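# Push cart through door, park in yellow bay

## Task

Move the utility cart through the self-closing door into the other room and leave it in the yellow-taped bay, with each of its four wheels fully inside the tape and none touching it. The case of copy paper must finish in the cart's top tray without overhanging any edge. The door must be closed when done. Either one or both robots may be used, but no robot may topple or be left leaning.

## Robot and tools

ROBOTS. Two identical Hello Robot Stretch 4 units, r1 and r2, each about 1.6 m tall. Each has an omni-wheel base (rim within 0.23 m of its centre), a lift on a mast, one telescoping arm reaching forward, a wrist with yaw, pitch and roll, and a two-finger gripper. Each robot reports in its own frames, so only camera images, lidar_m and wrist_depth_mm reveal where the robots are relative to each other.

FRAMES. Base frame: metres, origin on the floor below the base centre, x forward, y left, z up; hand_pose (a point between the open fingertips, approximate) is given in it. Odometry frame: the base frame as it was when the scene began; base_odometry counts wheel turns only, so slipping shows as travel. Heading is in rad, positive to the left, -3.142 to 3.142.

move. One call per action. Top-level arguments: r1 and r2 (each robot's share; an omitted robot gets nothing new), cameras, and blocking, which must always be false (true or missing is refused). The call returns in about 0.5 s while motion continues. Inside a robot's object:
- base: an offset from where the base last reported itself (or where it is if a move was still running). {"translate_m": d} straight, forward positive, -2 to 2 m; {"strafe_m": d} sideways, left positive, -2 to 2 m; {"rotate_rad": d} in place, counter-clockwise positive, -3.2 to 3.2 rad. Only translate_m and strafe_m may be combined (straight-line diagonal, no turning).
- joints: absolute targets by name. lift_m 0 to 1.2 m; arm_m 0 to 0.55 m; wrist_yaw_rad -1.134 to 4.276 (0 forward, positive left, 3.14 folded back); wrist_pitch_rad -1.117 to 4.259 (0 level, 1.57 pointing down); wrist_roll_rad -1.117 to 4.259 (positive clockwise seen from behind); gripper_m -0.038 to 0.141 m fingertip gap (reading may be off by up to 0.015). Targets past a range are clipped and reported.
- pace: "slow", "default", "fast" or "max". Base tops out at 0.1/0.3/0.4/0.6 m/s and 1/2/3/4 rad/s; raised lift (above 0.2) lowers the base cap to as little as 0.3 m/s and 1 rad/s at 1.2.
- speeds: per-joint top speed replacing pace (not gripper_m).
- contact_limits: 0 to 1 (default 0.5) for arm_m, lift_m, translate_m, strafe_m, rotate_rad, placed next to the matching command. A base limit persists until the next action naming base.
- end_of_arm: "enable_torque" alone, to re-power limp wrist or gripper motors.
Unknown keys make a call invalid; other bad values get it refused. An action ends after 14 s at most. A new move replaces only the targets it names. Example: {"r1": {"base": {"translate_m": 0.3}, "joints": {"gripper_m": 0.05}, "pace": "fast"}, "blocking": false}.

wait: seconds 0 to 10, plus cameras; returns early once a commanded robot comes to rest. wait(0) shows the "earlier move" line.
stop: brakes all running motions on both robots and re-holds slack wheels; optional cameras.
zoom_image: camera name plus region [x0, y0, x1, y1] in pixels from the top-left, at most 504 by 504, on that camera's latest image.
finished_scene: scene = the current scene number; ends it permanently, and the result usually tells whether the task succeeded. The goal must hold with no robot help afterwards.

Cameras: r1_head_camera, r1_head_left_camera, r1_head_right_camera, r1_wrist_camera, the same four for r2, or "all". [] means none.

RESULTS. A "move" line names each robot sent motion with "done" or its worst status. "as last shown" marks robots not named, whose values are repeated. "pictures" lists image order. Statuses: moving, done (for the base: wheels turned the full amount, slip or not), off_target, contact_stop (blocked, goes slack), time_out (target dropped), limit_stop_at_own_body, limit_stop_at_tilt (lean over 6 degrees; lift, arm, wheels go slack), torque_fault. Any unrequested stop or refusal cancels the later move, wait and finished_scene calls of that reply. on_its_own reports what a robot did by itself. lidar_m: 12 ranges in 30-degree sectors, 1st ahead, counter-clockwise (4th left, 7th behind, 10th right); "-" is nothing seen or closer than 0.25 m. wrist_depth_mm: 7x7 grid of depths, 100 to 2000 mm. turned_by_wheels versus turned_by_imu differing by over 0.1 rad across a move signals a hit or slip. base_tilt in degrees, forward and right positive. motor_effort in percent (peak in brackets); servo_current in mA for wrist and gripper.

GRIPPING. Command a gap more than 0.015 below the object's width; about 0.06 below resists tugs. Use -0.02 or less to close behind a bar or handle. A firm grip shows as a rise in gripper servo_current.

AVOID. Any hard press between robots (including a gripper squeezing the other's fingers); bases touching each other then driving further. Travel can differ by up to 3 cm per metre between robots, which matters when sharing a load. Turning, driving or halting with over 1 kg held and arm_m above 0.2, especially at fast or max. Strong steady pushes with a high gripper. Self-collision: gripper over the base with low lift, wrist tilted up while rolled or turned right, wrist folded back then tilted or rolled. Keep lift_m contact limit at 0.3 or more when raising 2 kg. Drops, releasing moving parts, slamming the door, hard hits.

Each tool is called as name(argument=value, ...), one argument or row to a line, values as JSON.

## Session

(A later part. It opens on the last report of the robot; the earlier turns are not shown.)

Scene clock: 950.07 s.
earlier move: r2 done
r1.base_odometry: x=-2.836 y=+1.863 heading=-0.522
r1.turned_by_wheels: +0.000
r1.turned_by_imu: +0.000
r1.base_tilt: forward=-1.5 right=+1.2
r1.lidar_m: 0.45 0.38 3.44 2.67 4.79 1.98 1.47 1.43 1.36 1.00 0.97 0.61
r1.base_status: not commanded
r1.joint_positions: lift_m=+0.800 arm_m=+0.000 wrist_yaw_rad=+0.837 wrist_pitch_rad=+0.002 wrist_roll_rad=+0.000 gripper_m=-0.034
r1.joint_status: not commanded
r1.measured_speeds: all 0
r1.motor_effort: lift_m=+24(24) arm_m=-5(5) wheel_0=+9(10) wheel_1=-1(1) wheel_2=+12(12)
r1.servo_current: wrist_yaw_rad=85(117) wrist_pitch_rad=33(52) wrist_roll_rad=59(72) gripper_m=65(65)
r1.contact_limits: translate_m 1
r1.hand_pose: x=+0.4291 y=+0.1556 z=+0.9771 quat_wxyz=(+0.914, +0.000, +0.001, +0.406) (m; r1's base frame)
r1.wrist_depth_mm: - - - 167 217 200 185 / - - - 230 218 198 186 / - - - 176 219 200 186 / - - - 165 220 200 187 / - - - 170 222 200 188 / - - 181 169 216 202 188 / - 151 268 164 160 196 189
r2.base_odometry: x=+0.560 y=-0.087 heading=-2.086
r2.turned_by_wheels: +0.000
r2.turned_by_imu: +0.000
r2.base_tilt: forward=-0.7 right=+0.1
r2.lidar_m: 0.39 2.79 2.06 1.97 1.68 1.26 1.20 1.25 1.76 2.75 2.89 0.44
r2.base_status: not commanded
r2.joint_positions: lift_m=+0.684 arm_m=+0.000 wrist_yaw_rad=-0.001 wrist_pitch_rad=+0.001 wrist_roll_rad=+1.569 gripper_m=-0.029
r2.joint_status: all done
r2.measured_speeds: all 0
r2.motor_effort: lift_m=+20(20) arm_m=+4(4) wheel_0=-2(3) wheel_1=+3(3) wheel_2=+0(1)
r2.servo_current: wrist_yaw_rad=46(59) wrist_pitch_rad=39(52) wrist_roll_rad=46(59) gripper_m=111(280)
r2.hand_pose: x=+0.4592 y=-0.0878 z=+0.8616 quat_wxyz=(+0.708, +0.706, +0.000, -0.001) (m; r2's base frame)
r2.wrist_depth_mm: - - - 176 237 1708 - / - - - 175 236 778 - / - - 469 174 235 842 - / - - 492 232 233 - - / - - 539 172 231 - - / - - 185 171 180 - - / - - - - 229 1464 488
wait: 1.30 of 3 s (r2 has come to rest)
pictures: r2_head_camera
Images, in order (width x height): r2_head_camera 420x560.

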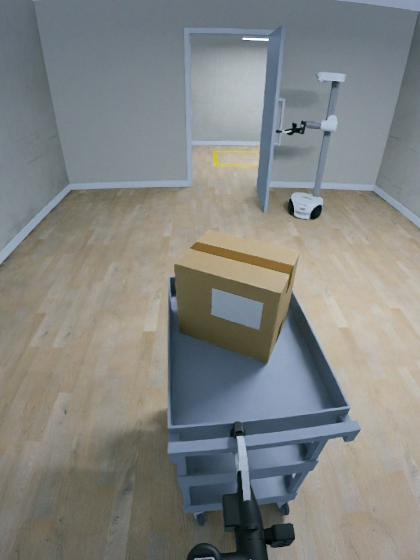

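move(
  r2={"base":{"translate_m":0.4,"strafe_m":0.05},"contact_limits":{"translate_m":0.8}},
  blocking=false,
  cameras=[],
)

wait(
  seconds=8,
  cameras=["r2_head_camera"],
)

Scene clock: 955.17 s.
move: r2 moving
r1: as last shown
r1.base_tilt: forward=-1.6 right=+1.2
r1.lidar_m: 0.44 0.35 3.44 2.67 4.79 2.00 1.49 1.45 1.35 1.00 0.96 0.59
r1.servo_current: wrist_yaw_rad=98(111) wrist_pitch_rad=46(52) wrist_roll_rad=46(72) gripper_m=65(72)
r1.contact_limits: translate_m 1
r1.wrist_depth_mm: - - - 167 217 200 184 / - - - 231 218 198 186 / - - - 176 220 199 186 / - - - 165 220 200 187 / - - - 170 221 200 188 / - - 181 169 216 202 188 / - 151 270 164 160 196 189
r2.base_odometry: x=+0.549 y=-0.116 heading=-2.086
r2.turned_by_wheels: +0.000
r2.turned_by_imu: +0.001
r2.base_tilt: forward=-0.7 right=+0.1
r2.lidar_m: 0.37 2.81 2.04 1.95 1.72 1.26 1.21 1.29 1.80 2.75 2.91 0.43
r2.base_status: translate_m moving; strafe_m moving
r2.joint_positions: lift_m=+0.684 arm_m=+0.000 wrist_yaw_rad=-0.002 wrist_pitch_rad=+0.003 wrist_roll_rad=+1.569 gripper_m=-0.029
r2.joint_status: not commanded
r2.measured_speeds: translate_m=+0.121 strafe_m=+0.016 rotate_rad=-0.005 lift_m=+0.000 arm_m=+0.000 wrist_yaw_rad=+0.000 wrist_pitch_rad=+0.000 wrist_roll_rad=+0.000
r2.motor_effort: lift_m=+20(20) arm_m=+4(4) wheel_0=+7(12) wheel_1=+10(10) wheel_2=-13(17)
r2.servo_current: wrist_yaw_rad=39(59) wrist_pitch_rad=46(46) wrist_roll_rad=52(59) gripper_m=85(111)
r2.contact_limits: translate_m 0.8
r2.hand_pose: x=+0.4591 y=-0.0879 z=+0.8613 quat_wxyz=(+0.708, +0.706, +0.000, -0.001) (m; r2's base frame)
r2.wrist_depth_mm: - - - 170 232 1661 - / - - - 170 231 741 - / - 508 466 170 231 831 - / - - 492 170 229 842 - / - - 539 168 229 831 - / - - 186 168 178 - - / - - - - 228 1618 480
pictures: none
No camera images: "cameras" was empty.

Scene clock: 957.50 s.
earlier move: r2 done
r1.base_odometry: x=-2.836 y=+1.863 heading=-0.522
r1.turned_by_wheels: +0.000
r1.turned_by_imu: +0.000
r1.base_tilt: forward=-1.5 right=+1.2
r1.lidar_m: 0.46 0.40 3.44 2.35 4.77 1.98 1.48 1.43 1.36 1.03 0.98 0.61
r1.base_status: not commanded
r1.joint_positions: lift_m=+0.800 arm_m=+0.000 wrist_yaw_rad=+0.837 wrist_pitch_rad=+0.002 wrist_roll_rad=+0.000 gripper_m=-0.034
r1.joint_status: not commanded
r1.measured_speeds: all 0
r1.motor_effort: lift_m=+24(24) arm_m=-5(5) wheel_0=+9(10) wheel_1=-1(1) wheel_2=+12(12)
r1.servo_current: wrist_yaw_rad=98(124) wrist_pitch_rad=46(52) wrist_roll_rad=52(72) gripper_m=65(72)
r1.contact_limits: translate_m 1
r1.hand_pose: x=+0.4291 y=+0.1556 z=+0.9771 quat_wxyz=(+0.914, +0.000, +0.001, +0.406) (m; r1's base frame)
r1.wrist_depth_mm: - - - 167 218 200 184 / - - - 230 219 198 185 / - - - 175 220 199 186 / - - - 165 220 200 187 / - - - 170 221 201 188 / - - 181 169 216 202 188 / - 151 270 164 160 196 189
r2.base_odometry: x=+0.407 y=-0.459 heading=-2.086
r2.turned_by_wheels: +0.000
r2.turned_by_imu: +0.002
r2.base_tilt: forward=-0.6 right=+0.1
r2.lidar_m: 0.38 2.74 1.97 1.91 2.04 1.64 1.58 1.66 2.35 2.80 2.94 0.42
r2.base_status: done
r2.joint_positions: lift_m=+0.684 arm_m=+0.000 wrist_yaw_rad=+0.001 wrist_pitch_rad=+0.004 wrist_roll_rad=+1.569 gripper_m=-0.029
r2.joint_status: not commanded
r2.measured_speeds: all 0
r2.motor_effort: lift_m=+20(20) arm_m=+4(4) wheel_0=+5(15) wheel_1=+3(10) wheel_2=-3(17)
r2.servo_current: wrist_yaw_rad=46(65) wrist_pitch_rad=39(46) wrist_roll_rad=52(59) gripper_m=91(111)
r2.contact_limits: translate_m 0.8
r2.hand_pose: x=+0.4593 y=-0.0873 z=+0.8610 quat_wxyz=(+0.708, +0.706, +0.001, -0.001) (m; r2's base frame)
r2.wrist_depth_mm: - - - 189 253 1708 488 / - - - 185 248 1661 - / - - 544 181 243 809 - / - - 484 178 237 842 - / - - 517 173 233 831 - / - - 185 170 179 - - / - - - - 224 1537 -
wait: 2.33 of 8 s (r2 has come to rest)
pictures: r2_head_camera
Images, in order (width x height): r2_head_camera 420x560.

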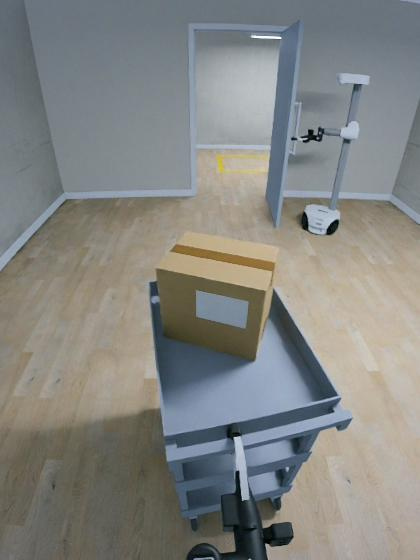

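move(
  r2={"base":{"translate_m":-0.8,"strafe_m":0.18},"contact_limits":{"translate_m":0.8}},
  blocking=false,
  cameras=[],
)

wait(
  seconds=8,
  cameras=["r2_head_camera"],
)

move(
  r2={"base":{"translate_m":0.4,"strafe_m":-0.03},"contact_limits":{"translate_m":0.8}},
  blocking=false,
  cameras=[],
)

wait(
  seconds=8,
  cameras=["r2_head_camera"],
)

Scene clock: 982.07 s.
move: r2 moving
r1: as last shown
r1.base_tilt: forward=-1.6 right=+1.2
r1.lidar_m: 0.45 0.38 3.43 2.37 4.79 2.03 1.50 1.44 1.35 1.01 0.96 0.60
r1.motor_effort: lift_m=+24(24) arm_m=-5(5) wheel_0=+9(9) wheel_1=-1(1) wheel_2=+12(12)
r1.servo_current: wrist_yaw_rad=104(104) wrist_pitch_rad=39(46) wrist_roll_rad=65(65) gripper_m=72(72)
r1.contact_limits: translate_m 1
r1.wrist_depth_mm: - - - 167 217 200 185 / - - - 230 219 198 185 / - - - 175 220 200 186 / - - - 165 220 200 187 / - - - 170 220 200 187 / - - 181 170 216 202 188 / - 151 268 164 160 197 189
r2.base_odometry: x=+0.428 y=-0.436 heading=-2.086
r2.turned_by_wheels: +0.000
r2.turned_by_imu: +0.000
r2.base_tilt: forward=-0.6 right=+0.1
r2.lidar_m: 0.34 2.73 1.98 1.90 2.02 1.63 1.55 1.63 2.28 2.81 2.92 0.45
r2.base_status: translate_m moving; strafe_m moving
r2.joint_positions: lift_m=+0.684 arm_m=+0.000 wrist_yaw_rad=+0.001 wrist_pitch_rad=+0.004 wrist_roll_rad=+1.569 gripper_m=-0.029
r2.joint_status: not commanded
r2.measured_speeds: translate_m=-0.125 strafe_m=+0.027 rotate_rad=-0.008 lift_m=+0.000 arm_m=+0.000 wrist_yaw_rad=+0.000 wrist_pitch_rad=+0.000 wrist_roll_rad=+0.000
r2.motor_effort: lift_m=+20(20) arm_m=-4(4) wheel_0=-8(12) wheel_1=-7(9) wheel_2=+13(15)
r2.servo_current: wrist_yaw_rad=46(52) wrist_pitch_rad=46(46) wrist_roll_rad=46(52) gripper_m=91(98)
r2.contact_limits: translate_m 0.8
r2.hand_pose: x=+0.4594 y=-0.0870 z=+0.8610 quat_wxyz=(+0.708, +0.706, +0.002, -0.001) (m; r2's base frame)
r2.wrist_depth_mm: - - - 189 254 1661 492 / - - - 185 249 1756 - / - - 554 181 243 - - / - - 488 178 237 842 - / - - 517 173 233 820 - / - - 186 170 178 768 - / - - - - 224 1576 -
pictures: none
No camera images: "cameras" was empty.

Scene clock: 985.77 s.
earlier move: r2 done
r1.base_odometry: x=-2.836 y=+1.863 heading=-0.522
r1.turned_by_wheels: +0.000
r1.turned_by_imu: +0.000
r1.base_tilt: forward=-1.6 right=+1.3
r1.lidar_m: 0.46 0.37 3.46 3.14 4.79 2.02 1.50 1.44 1.37 1.01 0.97 0.60
r1.base_status: not commanded
r1.joint_positions: lift_m=+0.800 arm_m=+0.000 wrist_yaw_rad=+0.837 wrist_pitch_rad=+0.002 wrist_roll_rad=+0.000 gripper_m=-0.034
r1.joint_status: not commanded
r1.measured_speeds: all 0
r1.motor_effort: lift_m=+24(24) arm_m=-5(5) wheel_0=+9(10) wheel_1=+0(1) wheel_2=+12(12)
r1.servo_current: wrist_yaw_rad=91(117) wrist_pitch_rad=39(52) wrist_roll_rad=46(72) gripper_m=65(78)
r1.contact_limits: translate_m 1
r1.hand_pose: x=+0.4291 y=+0.1556 z=+0.9771 quat_wxyz=(+0.914, +0.000, +0.001, +0.406) (m; r1's base frame)
r1.wrist_depth_mm: - - - 167 218 199 185 / - - - 231 217 198 185 / - - - 175 220 199 186 / - - - 165 220 200 187 / - - - 170 221 201 188 / - - 181 169 215 202 187 / - 151 270 164 160 196 189
r2.base_odometry: x=+0.958 y=+0.148 heading=-2.086
r2.turned_by_wheels: +0.000
r2.turned_by_imu: +0.002
r2.base_tilt: forward=-0.7 right=+0.0
r2.lidar_m: 0.39 2.53 1.85 1.78 1.11 0.84 0.79 0.82 1.19 2.96 3.11 0.41
r2.base_status: done
r2.joint_positions: lift_m=+0.684 arm_m=+0.000 wrist_yaw_rad=+0.002 wrist_pitch_rad=+0.004 wrist_roll_rad=+1.569 gripper_m=-0.029
r2.joint_status: not commanded
r2.measured_speeds: all 0
r2.motor_effort: lift_m=+20(20) arm_m=-4(4) wheel_0=-1(14) wheel_1=-2(9) wheel_2=+2(18)
r2.servo_current: wrist_yaw_rad=52(65) wrist_pitch_rad=46(52) wrist_roll_rad=59(72) gripper_m=91(98)
r2.contact_limits: translate_m 0.8
r2.hand_pose: x=+0.4595 y=-0.0868 z=+0.8610 quat_wxyz=(+0.708, +0.706, +0.002, -0.001) (m; r2's base frame)
r2.wrist_depth_mm: - - - 153 210 732 - / - 525 449 156 214 - - / - 480 462 159 218 809 - / - - 521 162 221 831 - / - - 585 166 228 - - / - - 186 169 178 1618 484 / - - - - 236 1661 1205
wait: 3.70 of 8 s (r2 has come to rest)
pictures: r2_head_camera
Images, in order (width x height): r2_head_camera 420x560.

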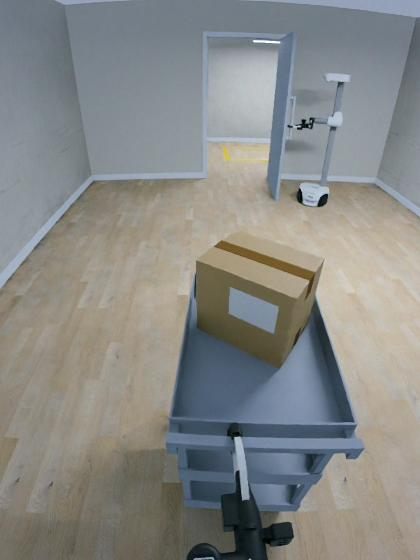

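Scene clock: 986.27 s.
move: r2 moving
r1: as last shown
r1.base_tilt: forward=-1.6 right=+1.2
r1.lidar_m: 0.45 0.38 3.46 3.13 4.78 2.02 1.48 1.43 1.34 1.01 0.98 0.59
r1.motor_effort: lift_m=+24(24) arm_m=-5(5) wheel_0=+9(9) wheel_1=-1(1) wheel_2=+12(12)
r1.servo_current: wrist_yaw_rad=111(111) wrist_pitch_rad=33(46) wrist_roll_rad=39(65) gripper_m=59(72)
r1.contact_limits: translate_m 1
r1.wrist_depth_mm: - - - 167 218 200 184 / - - - 230 217 198 185 / - - - 176 220 200 186 / - - - 165 219 199 187 / - - - 170 221 201 188 / - - 181 170 216 201 188 / - 151 268 164 160 196 189
r2.base_odometry: x=+0.940 y=+0.122 heading=-2.086
r2.turned_by_wheels: +0.000
r2.turned_by_imu: +0.000
r2.base_tilt: forward=-0.7 right=+0.1
r2.lidar_m: 0.39 2.49 1.82 1.79 1.15 0.85 0.80 0.88 1.19 2.97 0.56 0.43
r2.base_status: translate_m moving; strafe_m moving
r2.joint_positions: lift_m=+0.684 arm_m=+0.000 wrist_yaw_rad=+0.002 wrist_pitch_rad=+0.004 wrist_roll_rad=+1.569 gripper_m=-0.029
r2.joint_status: not commanded
r2.measured_speeds: translate_m=+0.121 strafe_m=-0.010 rotate_rad=+0.002 lift_m=+0.000 arm_m=+0.000 wrist_yaw_rad=-0.002 wrist_pitch_rad=+0.000 wrist_roll_rad=+0.000
r2.motor_effort: lift_m=+20(20) arm_m=+0(4) wheel_0=+12(12) wheel_1=+6(8) wheel_2=-15(16)
r2.servo_current: wrist_yaw_rad=52(52) wrist_pitch_rad=39(46) wrist_roll_rad=52(59) gripper_m=98(98)
r2.contact_limits: translate_m 0.8
r2.hand_pose: x=+0.4594 y=-0.0869 z=+0.8610 quat_wxyz=(+0.708, +0.706, +0.002, -0.001) (m; r2's base frame)
r2.wrist_depth_mm: - - - 154 211 691 - / - 535 466 157 216 - - / - 477 459 160 220 809 - / - - 517 162 224 820 - / - - 580 166 227 - - / - - 186 169 178 1576 488 / - - - - 236 1708 1205
pictures: none
No camera images: "cameras" was empty.

Scene clock: 988.60 s.
earlier move: r2 done
r1.base_odometry: x=-2.836 y=+1.863 heading=-0.522
r1.turned_by_wheels: +0.000
r1.turned_by_imu: +0.000
r1.base_tilt: forward=-1.6 right=+1.2
r1.lidar_m: 0.45 0.38 3.42 2.76 4.77 1.98 1.48 1.44 1.34 1.01 0.98 0.60
r1.base_status: not commanded
r1.joint_positions: lift_m=+0.800 arm_m=+0.000 wrist_yaw_rad=+0.837 wrist_pitch_rad=+0.002 wrist_roll_rad=+0.000 gripper_m=-0.034
r1.joint_status: not commanded
r1.measured_speeds: all 0
r1.motor_effort: lift_m=+24(24) arm_m=-5(5) wheel_0=+9(10) wheel_1=-1(1) wheel_2=+12(12)
r1.servo_current: wrist_yaw_rad=98(124) wrist_pitch_rad=39(52) wrist_roll_rad=52(65) gripper_m=59(72)
r1.contact_limits: translate_m 1
r1.hand_pose: x=+0.4291 y=+0.1556 z=+0.9771 quat_wxyz=(+0.914, +0.000, +0.001, +0.406) (m; r1's base frame)
r1.wrist_depth_mm: - - - 167 218 198 185 / - - - 231 217 198 185 / - - - 175 220 199 186 / - - - 165 221 200 188 / - - - 170 221 201 187 / - - 180 169 216 202 189 / - 151 270 165 160 196 189
r2.base_odometry: x=+0.735 y=-0.185 heading=-2.085
r2.turned_by_wheels: +0.000
r2.turned_by_imu: +0.001
r2.base_tilt: forward=-0.7 right=+0.1
r2.lidar_m: 0.41 2.52 1.84 1.79 1.67 1.23 1.19 1.26 1.76 2.95 0.50 0.40
r2.base_status: done
r2.joint_positions: lift_m=+0.684 arm_m=+0.000 wrist_yaw_rad=+0.003 wrist_pitch_rad=+0.004 wrist_roll_rad=+1.569 gripper_m=-0.029
r2.joint_status: not commanded
r2.measured_speeds: all 0
r2.motor_effort: lift_m=+20(20) arm_m=+4(4) wheel_0=+5(13) wheel_1=+3(9) wheel_2=-2(18)
r2.servo_current: wrist_yaw_rad=46(65) wrist_pitch_rad=39(52) wrist_roll_rad=52(65) gripper_m=85(98)
r2.contact_limits: translate_m 0.8
r2.hand_pose: x=+0.4595 y=-0.0866 z=+0.8610 quat_wxyz=(+0.708, +0.706, +0.002, +0.000) (m; r2's base frame)
r2.wrist_depth_mm: - - 496 139 195 - - / - 427 424 145 202 - - / - 492 469 149 210 - - / - - 539 155 217 - - / - - - 162 224 1863 - / - - 186 167 178 1537 492 / - - - - 244 1661 1182
wait: 2.33 of 8 s (r2 has come to rest)
pictures: r2_head_camera
Images, in order (width x height): r2_head_camera 420x560.

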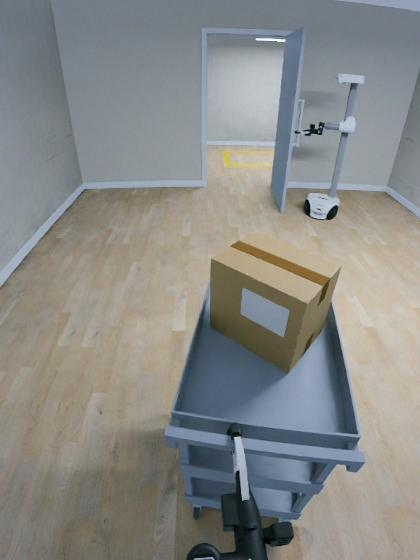

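move(
  r2={"base":{"translate_m":0.4,"strafe_m":-0.06},"contact_limits":{"translate_m":0.8}},
  blocking=false,
  cameras=[],
)

wait(
  seconds=8,
  cameras=["r2_head_camera"],
)

Scene clock: 998.50 s.
move: r2 moving
r1: as last shown
r1.lidar_m: 0.46 0.37 3.43 2.76 4.79 2.02 1.50 1.44 1.35 1.03 0.97 0.60
r1.motor_effort: lift_m=+24(24) arm_m=-5(5) wheel_0=+8(9) wheel_1=-1(1) wheel_2=+12(12)
r1.servo_current: wrist_yaw_rad=98(111) wrist_pitch_rad=39(46) wrist_roll_rad=46(59) gripper_m=59(72)
r1.contact_limits: translate_m 1
r1.wrist_depth_mm: - - - 166 217 200 185 / - - - 230 217 197 186 / - - - 175 219 200 186 / - - - 165 220 200 187 / - - - 170 222 201 187 / - - 180 168 215 201 188 / - 151 268 165 160 196 189
r2.base_odometry: x=+0.715 y=-0.210 heading=-2.085
r2.turned_by_wheels: +0.000
r2.turned_by_imu: +0.001
r2.base_tilt: forward=-0.7 right=+0.1
r2.lidar_m: 0.40 2.51 1.84 1.77 1.72 1.28 1.22 1.29 1.81 2.93 0.49 0.41
r2.base_status: translate_m moving; strafe_m moving
r2.joint_positions: lift_m=+0.684 arm_m=+0.000 wrist_yaw_rad=+0.003 wrist_pitch_rad=+0.004 wrist_roll_rad=+1.569 gripper_m=-0.029
r2.joint_status: not commanded
r2.measured_speeds: translate_m=+0.120 strafe_m=-0.020 rotate_rad=-0.002 lift_m=+0.000 arm_m=+0.000 wrist_yaw_rad=+0.000 wrist_pitch_rad=+0.000 wrist_roll_rad=+0.000
r2.motor_effort: lift_m=+20(20) arm_m=+4(4) wheel_0=+13(15) wheel_1=+6(7) wheel_2=-14(15)
r2.servo_current: wrist_yaw_rad=46(52) wrist_pitch_rad=46(46) wrist_roll_rad=52(52) gripper_m=85(98)
r2.contact_limits: translate_m 0.8
r2.hand_pose: x=+0.4595 y=-0.0866 z=+0.8610 quat_wxyz=(+0.708, +0.706, +0.002, +0.000) (m; r2's base frame)
r2.wrist_depth_mm: - 517 477 136 191 - - / - 424 415 142 199 750 - / - 496 469 147 208 - - / - - 544 153 215 - - / - - - 159 224 1808 - / - - 186 167 179 1499 484 / - - - - - 1708 1182
pictures: none
No camera images: "cameras" was empty.

Scene clock: 1000.83 s.
earlier move: r2 done
r1.base_odometry: x=-2.836 y=+1.863 heading=-0.522
r1.turned_by_wheels: +0.000
r1.turned_by_imu: +0.000
r1.base_tilt: forward=-1.6 right=+1.2
r1.lidar_m: 0.46 0.36 3.45 2.42 4.80 1.97 1.48 1.42 1.34 1.00 0.97 0.60
r1.base_status: not commanded
r1.joint_positions: lift_m=+0.800 arm_m=+0.000 wrist_yaw_rad=+0.837 wrist_pitch_rad=+0.002 wrist_roll_rad=+0.000 gripper_m=-0.034
r1.joint_status: not commanded
r1.measured_speeds: all 0
r1.motor_effort: lift_m=+24(24) arm_m=-5(5) wheel_0=+9(9) wheel_1=-1(1) wheel_2=+12(12)
r1.servo_current: wrist_yaw_rad=91(117) wrist_pitch_rad=52(52) wrist_roll_rad=46(72) gripper_m=65(72)
r1.contact_limits: translate_m 1
r1.hand_pose: x=+0.4291 y=+0.1556 z=+0.9771 quat_wxyz=(+0.914, +0.000, +0.001, +0.406) (m; r1's base frame)
r1.wrist_depth_mm: - - - 167 217 200 184 / - - - 230 218 198 185 / - - - 175 219 198 186 / - - - 165 220 200 187 / - - - 169 220 200 188 / - - 181 169 216 201 189 / - 151 270 164 160 196 189
r2.base_odometry: x=+0.486 y=-0.504 heading=-2.085
r2.turned_by_wheels: +0.000
r2.turned_by_imu: +0.001
r2.base_tilt: forward=-0.7 right=+0.0
r2.lidar_m: 0.43 2.60 1.88 1.79 1.95 1.65 1.59 1.66 2.33 2.89 0.41 0.35
r2.base_status: done
r2.joint_positions: lift_m=+0.684 arm_m=+0.000 wrist_yaw_rad=+0.003 wrist_pitch_rad=+0.004 wrist_roll_rad=+1.569 gripper_m=-0.029
r2.joint_status: not commanded
r2.measured_speeds: all 0
r2.motor_effort: lift_m=+20(20) arm_m=+4(4) wheel_0=+4(15) wheel_1=+3(8) wheel_2=-3(16)
r2.servo_current: wrist_yaw_rad=39(59) wrist_pitch_rad=39(46) wrist_roll_rad=52(59) gripper_m=91(98)
r2.contact_limits: translate_m 0.8
r2.hand_pose: x=+0.4595 y=-0.0866 z=+0.8610 quat_wxyz=(+0.708, +0.706, +0.002, +0.000) (m; r2's base frame)
r2.wrist_depth_mm: - 375 364 104 160 - - / - 445 430 115 173 - - / - - 525 121 186 - - / - - - 133 203 - - / - - - 147 218 1576 488 / - - 186 160 178 1576 1160 / - - - - 266 300 315
wait: 2.33 of 8 s (r2 has come to rest)
pictures: r2_head_camera
Images, in order (width x height): r2_head_camera 420x560.

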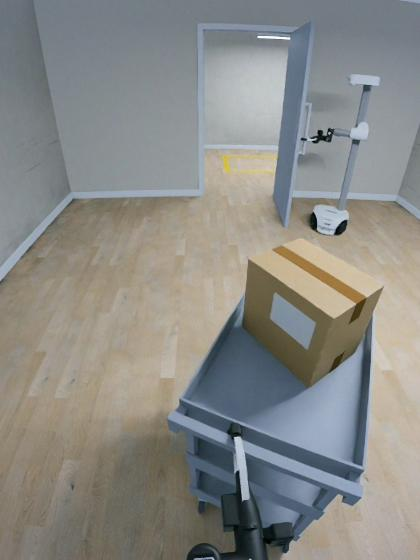

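move(
  r2={"base":{"translate_m":-0.8,"strafe_m":-0.1},"contact_limits":{"translate_m":0.8}},
  blocking=false,
  cameras=[],
)

wait(
  seconds=8,
  cameras=["r2_head_camera"],
)

move(
  r2={"joints":{"gripper_m":0.08}},
  blocking=false,
  cameras=[],
)

wait(
  seconds=2,
  cameras=[],
)

move(
  r2={"base":{"strafe_m":-0.04}},
  blocking=false,
  cameras=[],
)

wait(
  seconds=2,
  cameras=[],
)

move(
  r2={"joints":{"gripper_m":-0.035}},
  blocking=false,
  cameras=[],
)

wait(
  seconds=2,
  cameras=["r2_head_camera"],
)

Scene clock: 1023.13 s.
move: r2 moving
r1: as last shown
r1.lidar_m: 0.45 0.36 3.45 2.43 4.79 1.99 1.51 1.45 1.38 1.02 0.97 0.60
r1.servo_current: wrist_yaw_rad=98(111) wrist_pitch_rad=46(52) wrist_roll_rad=46(52) gripper_m=72(72)
r1.contact_limits: translate_m 1
r1.wrist_depth_mm: - - - 166 218 199 185 / - - - 230 219 198 186 / - - - 175 220 199 186 / - - - 165 220 200 187 / - - - 169 222 200 187 / - - 180 169 216 201 189 / - 151 268 164 160 196 189
r2.base_odometry: x=+0.498 y=-0.475 heading=-2.085
r2.turned_by_wheels: +0.000
r2.turned_by_imu: +0.000
r2.base_tilt: forward=-0.6 right=+0.1
r2.lidar_m: 0.45 2.56 1.89 1.83 1.95 1.64 1.58 1.63 2.28 2.89 0.40 0.37
r2.base_status: translate_m moving; strafe_m moving
r2.joint_positions: lift_m=+0.684 arm_m=+0.000 wrist_yaw_rad=+0.003 wrist_pitch_rad=+0.004 wrist_roll_rad=+1.569 gripper_m=-0.029
r2.joint_status: not commanded
r2.measured_speeds: translate_m=-0.123 strafe_m=-0.016 rotate_rad=-0.002 lift_m=+0.000 arm_m=+0.000 wrist_yaw_rad=+0.000 wrist_pitch_rad=+0.000 wrist_roll_rad=+0.000
r2.motor_effort: lift_m=+20(20) arm_m=+1(4) wheel_0=-5(7) wheel_1=-10(10) wheel_2=+14(15)
r2.servo_current: wrist_yaw_rad=26(52) wrist_pitch_rad=46(46) wrist_roll_rad=52(65) gripper_m=91(98)
r2.contact_limits: translate_m 0.8
r2.hand_pose: x=+0.4595 y=-0.0866 z=+0.8610 quat_wxyz=(+0.708, +0.706, +0.002, +0.000) (m; r2's base frame)
r2.wrist_depth_mm: - 373 366 107 163 - - / - 439 433 118 174 - - / - - 517 124 189 - - / - - - 135 204 - - / - - - 149 221 1576 492 / - - 187 164 179 1576 1182 / - - - - 266 304 1078
pictures: none
No camera images: "cameras" was empty.

Scene clock: 1026.80 s.
earlier move: r2 done
r1.base_odometry: x=-2.836 y=+1.863 heading=-0.522
r1.turned_by_wheels: +0.000
r1.turned_by_imu: +0.000
r1.base_tilt: forward=-1.6 right=+1.2
r1.lidar_m: 0.44 0.37 3.41 3.07 4.78 2.02 1.50 1.43 1.34 1.02 0.97 0.60
r1.base_status: not commanded
r1.joint_positions: lift_m=+0.800 arm_m=+0.000 wrist_yaw_rad=+0.837 wrist_pitch_rad=+0.002 wrist_roll_rad=+0.000 gripper_m=-0.034
r1.joint_status: not commanded
r1.measured_speeds: all 0
r1.motor_effort: lift_m=+24(24) arm_m=-5(5) wheel_0=+9(10) wheel_1=-1(1) wheel_2=+12(12)
r1.servo_current: wrist_yaw_rad=98(124) wrist_pitch_rad=46(52) wrist_roll_rad=52(65) gripper_m=59(72)
r1.contact_limits: translate_m 1
r1.hand_pose: x=+0.4291 y=+0.1556 z=+0.9771 quat_wxyz=(+0.914, +0.000, +0.001, +0.406) (m; r1's base frame)
r1.wrist_depth_mm: - - - 167 217 199 184 / - - - 231 218 197 186 / - - - 175 220 199 186 / - - - 165 220 199 187 / - - - 170 221 200 187 / - - 180 169 216 202 189 / - 151 267 164 160 197 189
r2.base_odometry: x=+0.793 y=+0.242 heading=-2.086
r2.turned_by_wheels: +0.000
r2.turned_by_imu: -0.001
r2.base_tilt: forward=-0.7 right=+0.1
r2.lidar_m: 0.38 2.75 2.03 1.97 1.11 0.83 0.80 0.84 1.20 2.77 2.91 0.43
r2.base_status: done
r2.joint_positions: lift_m=+0.684 arm_m=+0.000 wrist_yaw_rad=-0.002 wrist_pitch_rad=+0.004 wrist_roll_rad=+1.569 gripper_m=-0.029
r2.joint_status: not commanded
r2.measured_speeds: all 0
r2.motor_effort: lift_m=+20(20) arm_m=-4(4) wheel_0=-2(13) wheel_1=-4(11) wheel_2=+2(16)
r2.servo_current: wrist_yaw_rad=46(59) wrist_pitch_rad=46(52) wrist_roll_rad=46(65) gripper_m=91(98)
r2.contact_limits: translate_m 0.8
r2.hand_pose: x=+0.4591 y=-0.0880 z=+0.8610 quat_wxyz=(+0.708, +0.706, +0.001, -0.002) (m; r2's base frame)
r2.wrist_depth_mm: - - - 171 231 1708 - / - - - 171 232 809 - / - 512 462 171 232 831 - / - - 484 170 230 831 - / - - 535 170 230 831 - / - - 186 170 178 - - / - - - - 230 1576 480
wait: 3.67 of 8 s (r2 has come to rest)
pictures: r2_head_camera
Images, in order (width x height): r2_head_camera 420x560.

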